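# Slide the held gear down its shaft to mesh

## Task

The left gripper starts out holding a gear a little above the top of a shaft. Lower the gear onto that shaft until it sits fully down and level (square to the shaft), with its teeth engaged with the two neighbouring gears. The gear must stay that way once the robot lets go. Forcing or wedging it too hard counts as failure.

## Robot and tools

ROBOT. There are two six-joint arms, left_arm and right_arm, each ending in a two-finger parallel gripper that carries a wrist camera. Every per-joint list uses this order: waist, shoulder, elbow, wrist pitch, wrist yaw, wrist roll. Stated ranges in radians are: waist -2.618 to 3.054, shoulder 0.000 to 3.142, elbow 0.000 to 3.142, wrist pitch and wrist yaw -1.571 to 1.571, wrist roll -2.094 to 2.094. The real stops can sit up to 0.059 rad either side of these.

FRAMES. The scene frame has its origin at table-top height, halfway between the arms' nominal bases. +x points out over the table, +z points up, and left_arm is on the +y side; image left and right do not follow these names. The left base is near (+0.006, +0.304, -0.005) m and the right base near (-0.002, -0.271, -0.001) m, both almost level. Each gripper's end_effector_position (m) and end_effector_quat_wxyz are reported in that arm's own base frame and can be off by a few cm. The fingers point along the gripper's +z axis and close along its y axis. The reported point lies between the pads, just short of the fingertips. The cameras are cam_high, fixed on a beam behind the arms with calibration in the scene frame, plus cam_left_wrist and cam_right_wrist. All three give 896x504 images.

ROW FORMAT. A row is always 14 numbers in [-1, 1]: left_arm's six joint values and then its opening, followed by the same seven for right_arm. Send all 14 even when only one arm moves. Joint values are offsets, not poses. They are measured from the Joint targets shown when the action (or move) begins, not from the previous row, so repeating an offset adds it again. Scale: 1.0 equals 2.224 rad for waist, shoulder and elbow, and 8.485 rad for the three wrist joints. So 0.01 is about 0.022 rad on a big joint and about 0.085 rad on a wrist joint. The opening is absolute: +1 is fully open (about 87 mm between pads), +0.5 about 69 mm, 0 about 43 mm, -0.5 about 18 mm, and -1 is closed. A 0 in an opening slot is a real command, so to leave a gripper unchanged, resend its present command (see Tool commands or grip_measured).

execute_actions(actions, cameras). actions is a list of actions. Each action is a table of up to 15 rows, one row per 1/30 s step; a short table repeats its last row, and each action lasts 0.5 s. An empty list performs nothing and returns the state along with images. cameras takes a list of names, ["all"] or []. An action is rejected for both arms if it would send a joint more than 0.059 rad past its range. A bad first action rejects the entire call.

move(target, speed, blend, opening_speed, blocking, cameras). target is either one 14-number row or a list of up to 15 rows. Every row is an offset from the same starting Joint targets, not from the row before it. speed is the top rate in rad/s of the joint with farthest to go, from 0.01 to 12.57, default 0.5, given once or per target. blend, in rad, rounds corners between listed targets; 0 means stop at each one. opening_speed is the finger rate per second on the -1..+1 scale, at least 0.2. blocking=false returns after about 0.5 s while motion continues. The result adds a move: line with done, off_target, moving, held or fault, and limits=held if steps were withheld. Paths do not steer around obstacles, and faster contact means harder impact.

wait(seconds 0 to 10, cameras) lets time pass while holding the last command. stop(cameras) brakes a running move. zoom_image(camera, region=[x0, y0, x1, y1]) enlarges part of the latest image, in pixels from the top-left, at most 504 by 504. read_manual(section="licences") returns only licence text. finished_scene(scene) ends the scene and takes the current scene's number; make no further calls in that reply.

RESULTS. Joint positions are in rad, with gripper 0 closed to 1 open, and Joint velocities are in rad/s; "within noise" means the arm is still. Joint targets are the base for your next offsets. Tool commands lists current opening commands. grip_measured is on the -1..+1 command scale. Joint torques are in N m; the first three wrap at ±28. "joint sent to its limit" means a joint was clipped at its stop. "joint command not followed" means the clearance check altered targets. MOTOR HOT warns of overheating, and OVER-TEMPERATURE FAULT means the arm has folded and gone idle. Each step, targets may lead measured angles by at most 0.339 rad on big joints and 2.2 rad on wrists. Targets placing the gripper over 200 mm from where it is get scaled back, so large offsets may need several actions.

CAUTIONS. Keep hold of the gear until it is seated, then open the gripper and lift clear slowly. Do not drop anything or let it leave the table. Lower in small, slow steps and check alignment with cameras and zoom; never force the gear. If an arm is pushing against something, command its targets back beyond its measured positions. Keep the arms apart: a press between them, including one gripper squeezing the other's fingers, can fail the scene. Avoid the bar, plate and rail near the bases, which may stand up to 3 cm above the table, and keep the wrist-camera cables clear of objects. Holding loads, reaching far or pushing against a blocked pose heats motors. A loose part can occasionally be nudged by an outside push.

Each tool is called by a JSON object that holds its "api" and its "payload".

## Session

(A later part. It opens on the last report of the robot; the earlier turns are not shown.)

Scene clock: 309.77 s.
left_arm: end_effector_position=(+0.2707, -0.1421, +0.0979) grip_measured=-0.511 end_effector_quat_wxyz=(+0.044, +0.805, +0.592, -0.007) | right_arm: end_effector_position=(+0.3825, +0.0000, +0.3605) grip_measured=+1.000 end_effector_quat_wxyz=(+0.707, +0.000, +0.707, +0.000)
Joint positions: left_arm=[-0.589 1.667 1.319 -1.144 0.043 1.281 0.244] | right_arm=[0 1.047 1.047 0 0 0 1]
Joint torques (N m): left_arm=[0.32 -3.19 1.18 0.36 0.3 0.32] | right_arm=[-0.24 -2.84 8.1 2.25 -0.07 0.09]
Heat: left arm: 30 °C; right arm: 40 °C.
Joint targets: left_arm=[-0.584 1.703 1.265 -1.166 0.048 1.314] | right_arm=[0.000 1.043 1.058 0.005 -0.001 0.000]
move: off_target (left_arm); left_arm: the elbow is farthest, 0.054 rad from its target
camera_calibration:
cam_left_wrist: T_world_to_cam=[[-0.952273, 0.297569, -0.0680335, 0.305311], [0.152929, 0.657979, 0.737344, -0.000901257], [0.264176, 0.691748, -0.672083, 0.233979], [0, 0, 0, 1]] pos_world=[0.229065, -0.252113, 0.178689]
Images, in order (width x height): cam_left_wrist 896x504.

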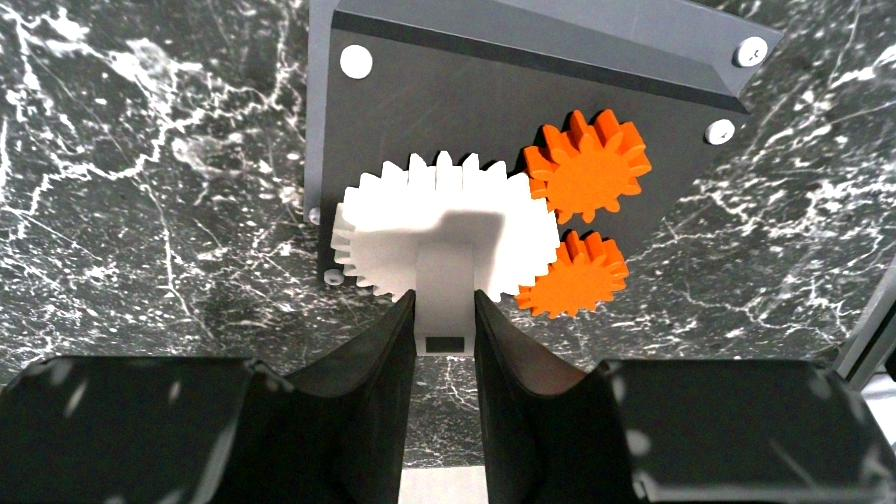

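{"api": "move", "payload": {"target": [[0,-0.008,-0.008,0,0,0.014,-1,0,0,0,0,0,0,1],[0.001,-0.008,-0.009,0.0015,0,0.014,-1,0,0,0,0,0,0,1]], "speed": 0.04, "cameras": ["cam_left_wrist"]}}

{"api": "zoom_image", "payload": {"camera": "cam_left_wrist", "region": [440, 60, 660, 310]}}

Scene clock: 320.73 s.
left_arm: end_effector_position=(+0.2707, -0.1425, +0.0979) grip_measured=-0.511 end_effector_quat_wxyz=(+0.045, +0.839, +0.542, -0.007) | right_arm: end_effector_position=(+0.3825, +0.0000, +0.3605) grip_measured=+1.000 end_effector_quat_wxyz=(+0.707, +0.000, +0.707, +0.000)
Joint positions: left_arm=[-0.591 1.65 1.3 -1.143 0.049 1.402 0.244] | right_arm=[0 1.047 1.047 0 0 0 1]
Joint torques (N m): left_arm=[0.7 -3.06 1.1 0.45 0.21 0.3] | right_arm=[-0.24 -2.84 8.1 2.25 -0.07 0.09]
Heat: left arm: 29 °C; right arm: 41 °C.
Joint targets: left_arm=[-0.582 1.685 1.246 -1.153 0.048 1.433] | right_arm=[0.000 1.043 1.058 0.005 -0.001 0.000]
move: off_target (left_arm); left_arm: the elbow is farthest, 0.055 rad from its target
camera_calibration:
cam_left_wrist: T_world_to_cam=[[-0.908538, 0.411299, -0.0734289, 0.310376], [0.227633, 0.634673, 0.738494, -0.0241404], [0.350345, 0.654235, -0.67025, 0.205403], [0, 0, 0, 1]] pos_world=[0.215521, -0.246718, 0.178289]
Images, in order (width x height): cam_left_wrist 896x504.

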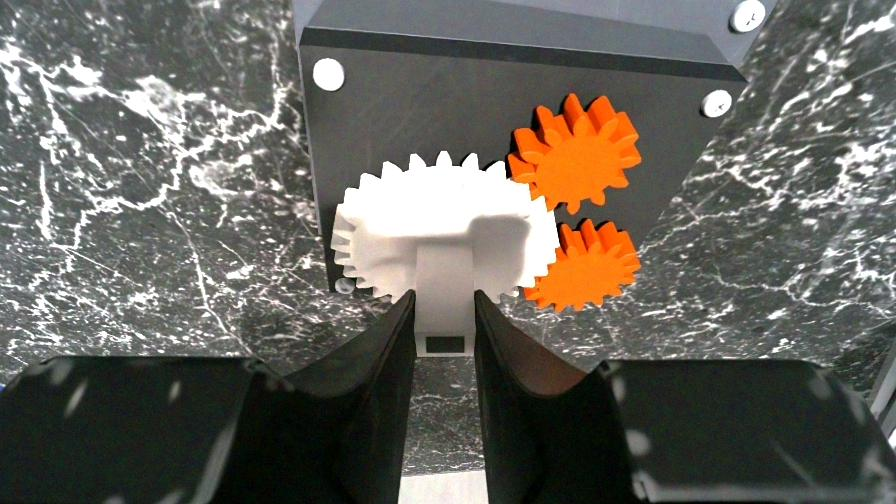

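Scaled by 2.016 from the camera's 896x504 image, which has a finer 1280x720 frame.

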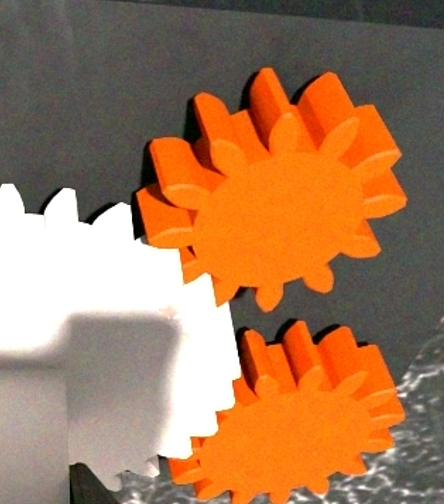

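{"api": "move", "payload": {"target": [[0,-0.006,0.0205,0,0,-0.0035,-1,0,0,0,0,0,0,1],[0,-0.006,0.0205,0,0,-0.0035,-0.2,0,0,0,0,0,0,1]], "speed": 0.08, "opening_speed": 0.6, "cameras": ["cam_left_wrist"]}}

{"api": "zoom_image", "payload": {"camera": "cam_left_wrist", "region": [440, 60, 660, 310]}}

Scene clock: 330.00 s.
left_arm: end_effector_position=(+0.2707, -0.1425, +0.0960) grip_measured=-0.200 end_effector_quat_wxyz=(+0.042, +0.839, +0.542, -0.008) | right_arm: end_effector_position=(+0.3825, +0.0000, +0.3605) grip_measured=+1.000 end_effector_quat_wxyz=(+0.707, +0.000, +0.707, +0.000)
Joint positions: left_arm=[-0.591 1.657 1.3 -1.143 0.049 1.402 0.4] | right_arm=[0 1.047 1.047 0 0 0 1]
Joint torques (N m): left_arm=[0.54 -4.75 4.75 0.43 0.22 -0.03] | right_arm=[-0.24 -2.84 8.1 2.25 -0.07 0.09]
Heat: left arm: 29 °C; right arm: 41 °C.
Joint targets: left_arm=[-0.582 1.672 1.291 -1.153 0.048 1.403] | right_arm=[0.000 1.043 1.058 0.005 -0.001 0.000]
move: done
camera_calibration:
cam_left_wrist: T_world_to_cam=[[-0.908948, 0.411483, -0.0670434, 0.309614], [0.231558, 0.631999, 0.739566, -0.0243184], [0.34669, 0.656703, -0.669737, 0.205529], [0, 0, 0, 1]] pos_world=[0.2158, -0.247003, 0.176393]
Images, in order (width x height): cam_left_wrist 896x504.

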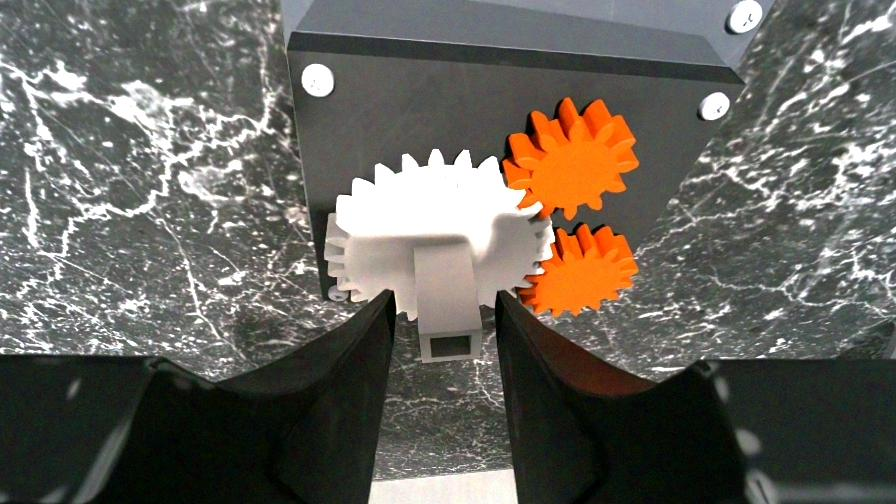

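Scaled by 2.016 from the camera's 896x504 image, which has a finer 1280x720 frame.

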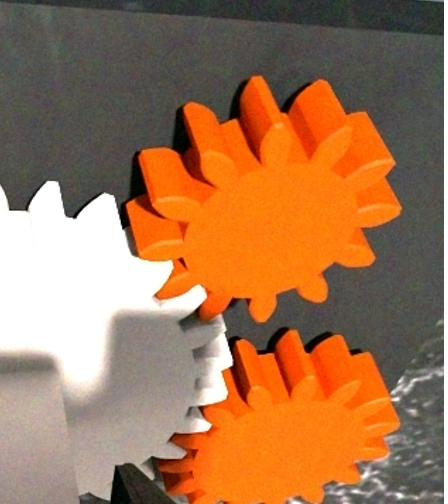

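{"api": "move", "payload": {"target": [0,-0.001,0.072,-0.018,0,0,0.1,0,0,0,0,0,0,1], "speed": 0.25, "cameras": ["cam_left_wrist"]}}

{"api": "zoom_image", "payload": {"camera": "cam_left_wrist", "region": [320, 0, 660, 260]}}

Scene clock: 335.87 s.
left_arm: end_effector_position=(+0.2697, -0.1419, +0.1288) grip_measured=+0.100 end_effector_quat_wxyz=(+0.037, +0.839, +0.542, -0.011) | right_arm: end_effector_position=(+0.3825, +0.0000, +0.3605) grip_measured=+1.000 end_effector_quat_wxyz=(+0.707, +0.000, +0.707, +0.000)
Joint positions: left_arm=[-0.591 1.657 1.431 -1.285 0.049 1.402 0.55] | right_arm=[0 1.047 1.047 0 0 0 1]
Joint torques (N m): left_arm=[0.58 -4.89 7.08 0.3 0.21 -0.01] | right_arm=[-0.24 -2.84 8.1 2.25 -0.07 0.09]
Heat: left arm: 30 °C; right arm: 41 °C.
Joint targets: left_arm=[-0.582 1.670 1.451 -1.306 0.048 1.403] | right_arm=[0.000 1.043 1.058 0.005 -0.001 0.000]
move: done
camera_calibration:
cam_left_wrist: T_world_to_cam=[[-0.909495, 0.41191, -0.0561242, 0.309571], [0.2384, 0.627392, 0.741313, -0.0515323], [0.340566, 0.66084, -0.668809, 0.229547], [0, 0, 0, 1]] pos_world=[0.215663, -0.246878, 0.209099]
Images, in order (width x height): cam_left_wrist 896x504.

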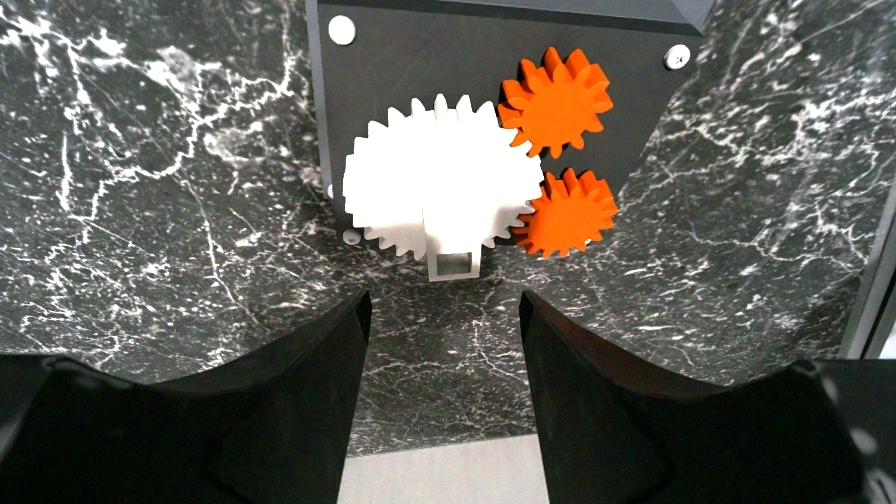

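Scaled by 1.482 from the camera's 896x504 image, which has a finer 1280x720 frame.

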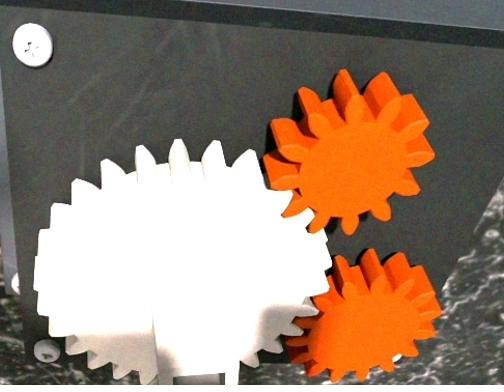

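{"api": "finished_scene", "payload": {"scene": 2}}

The scene is finished: the task was done.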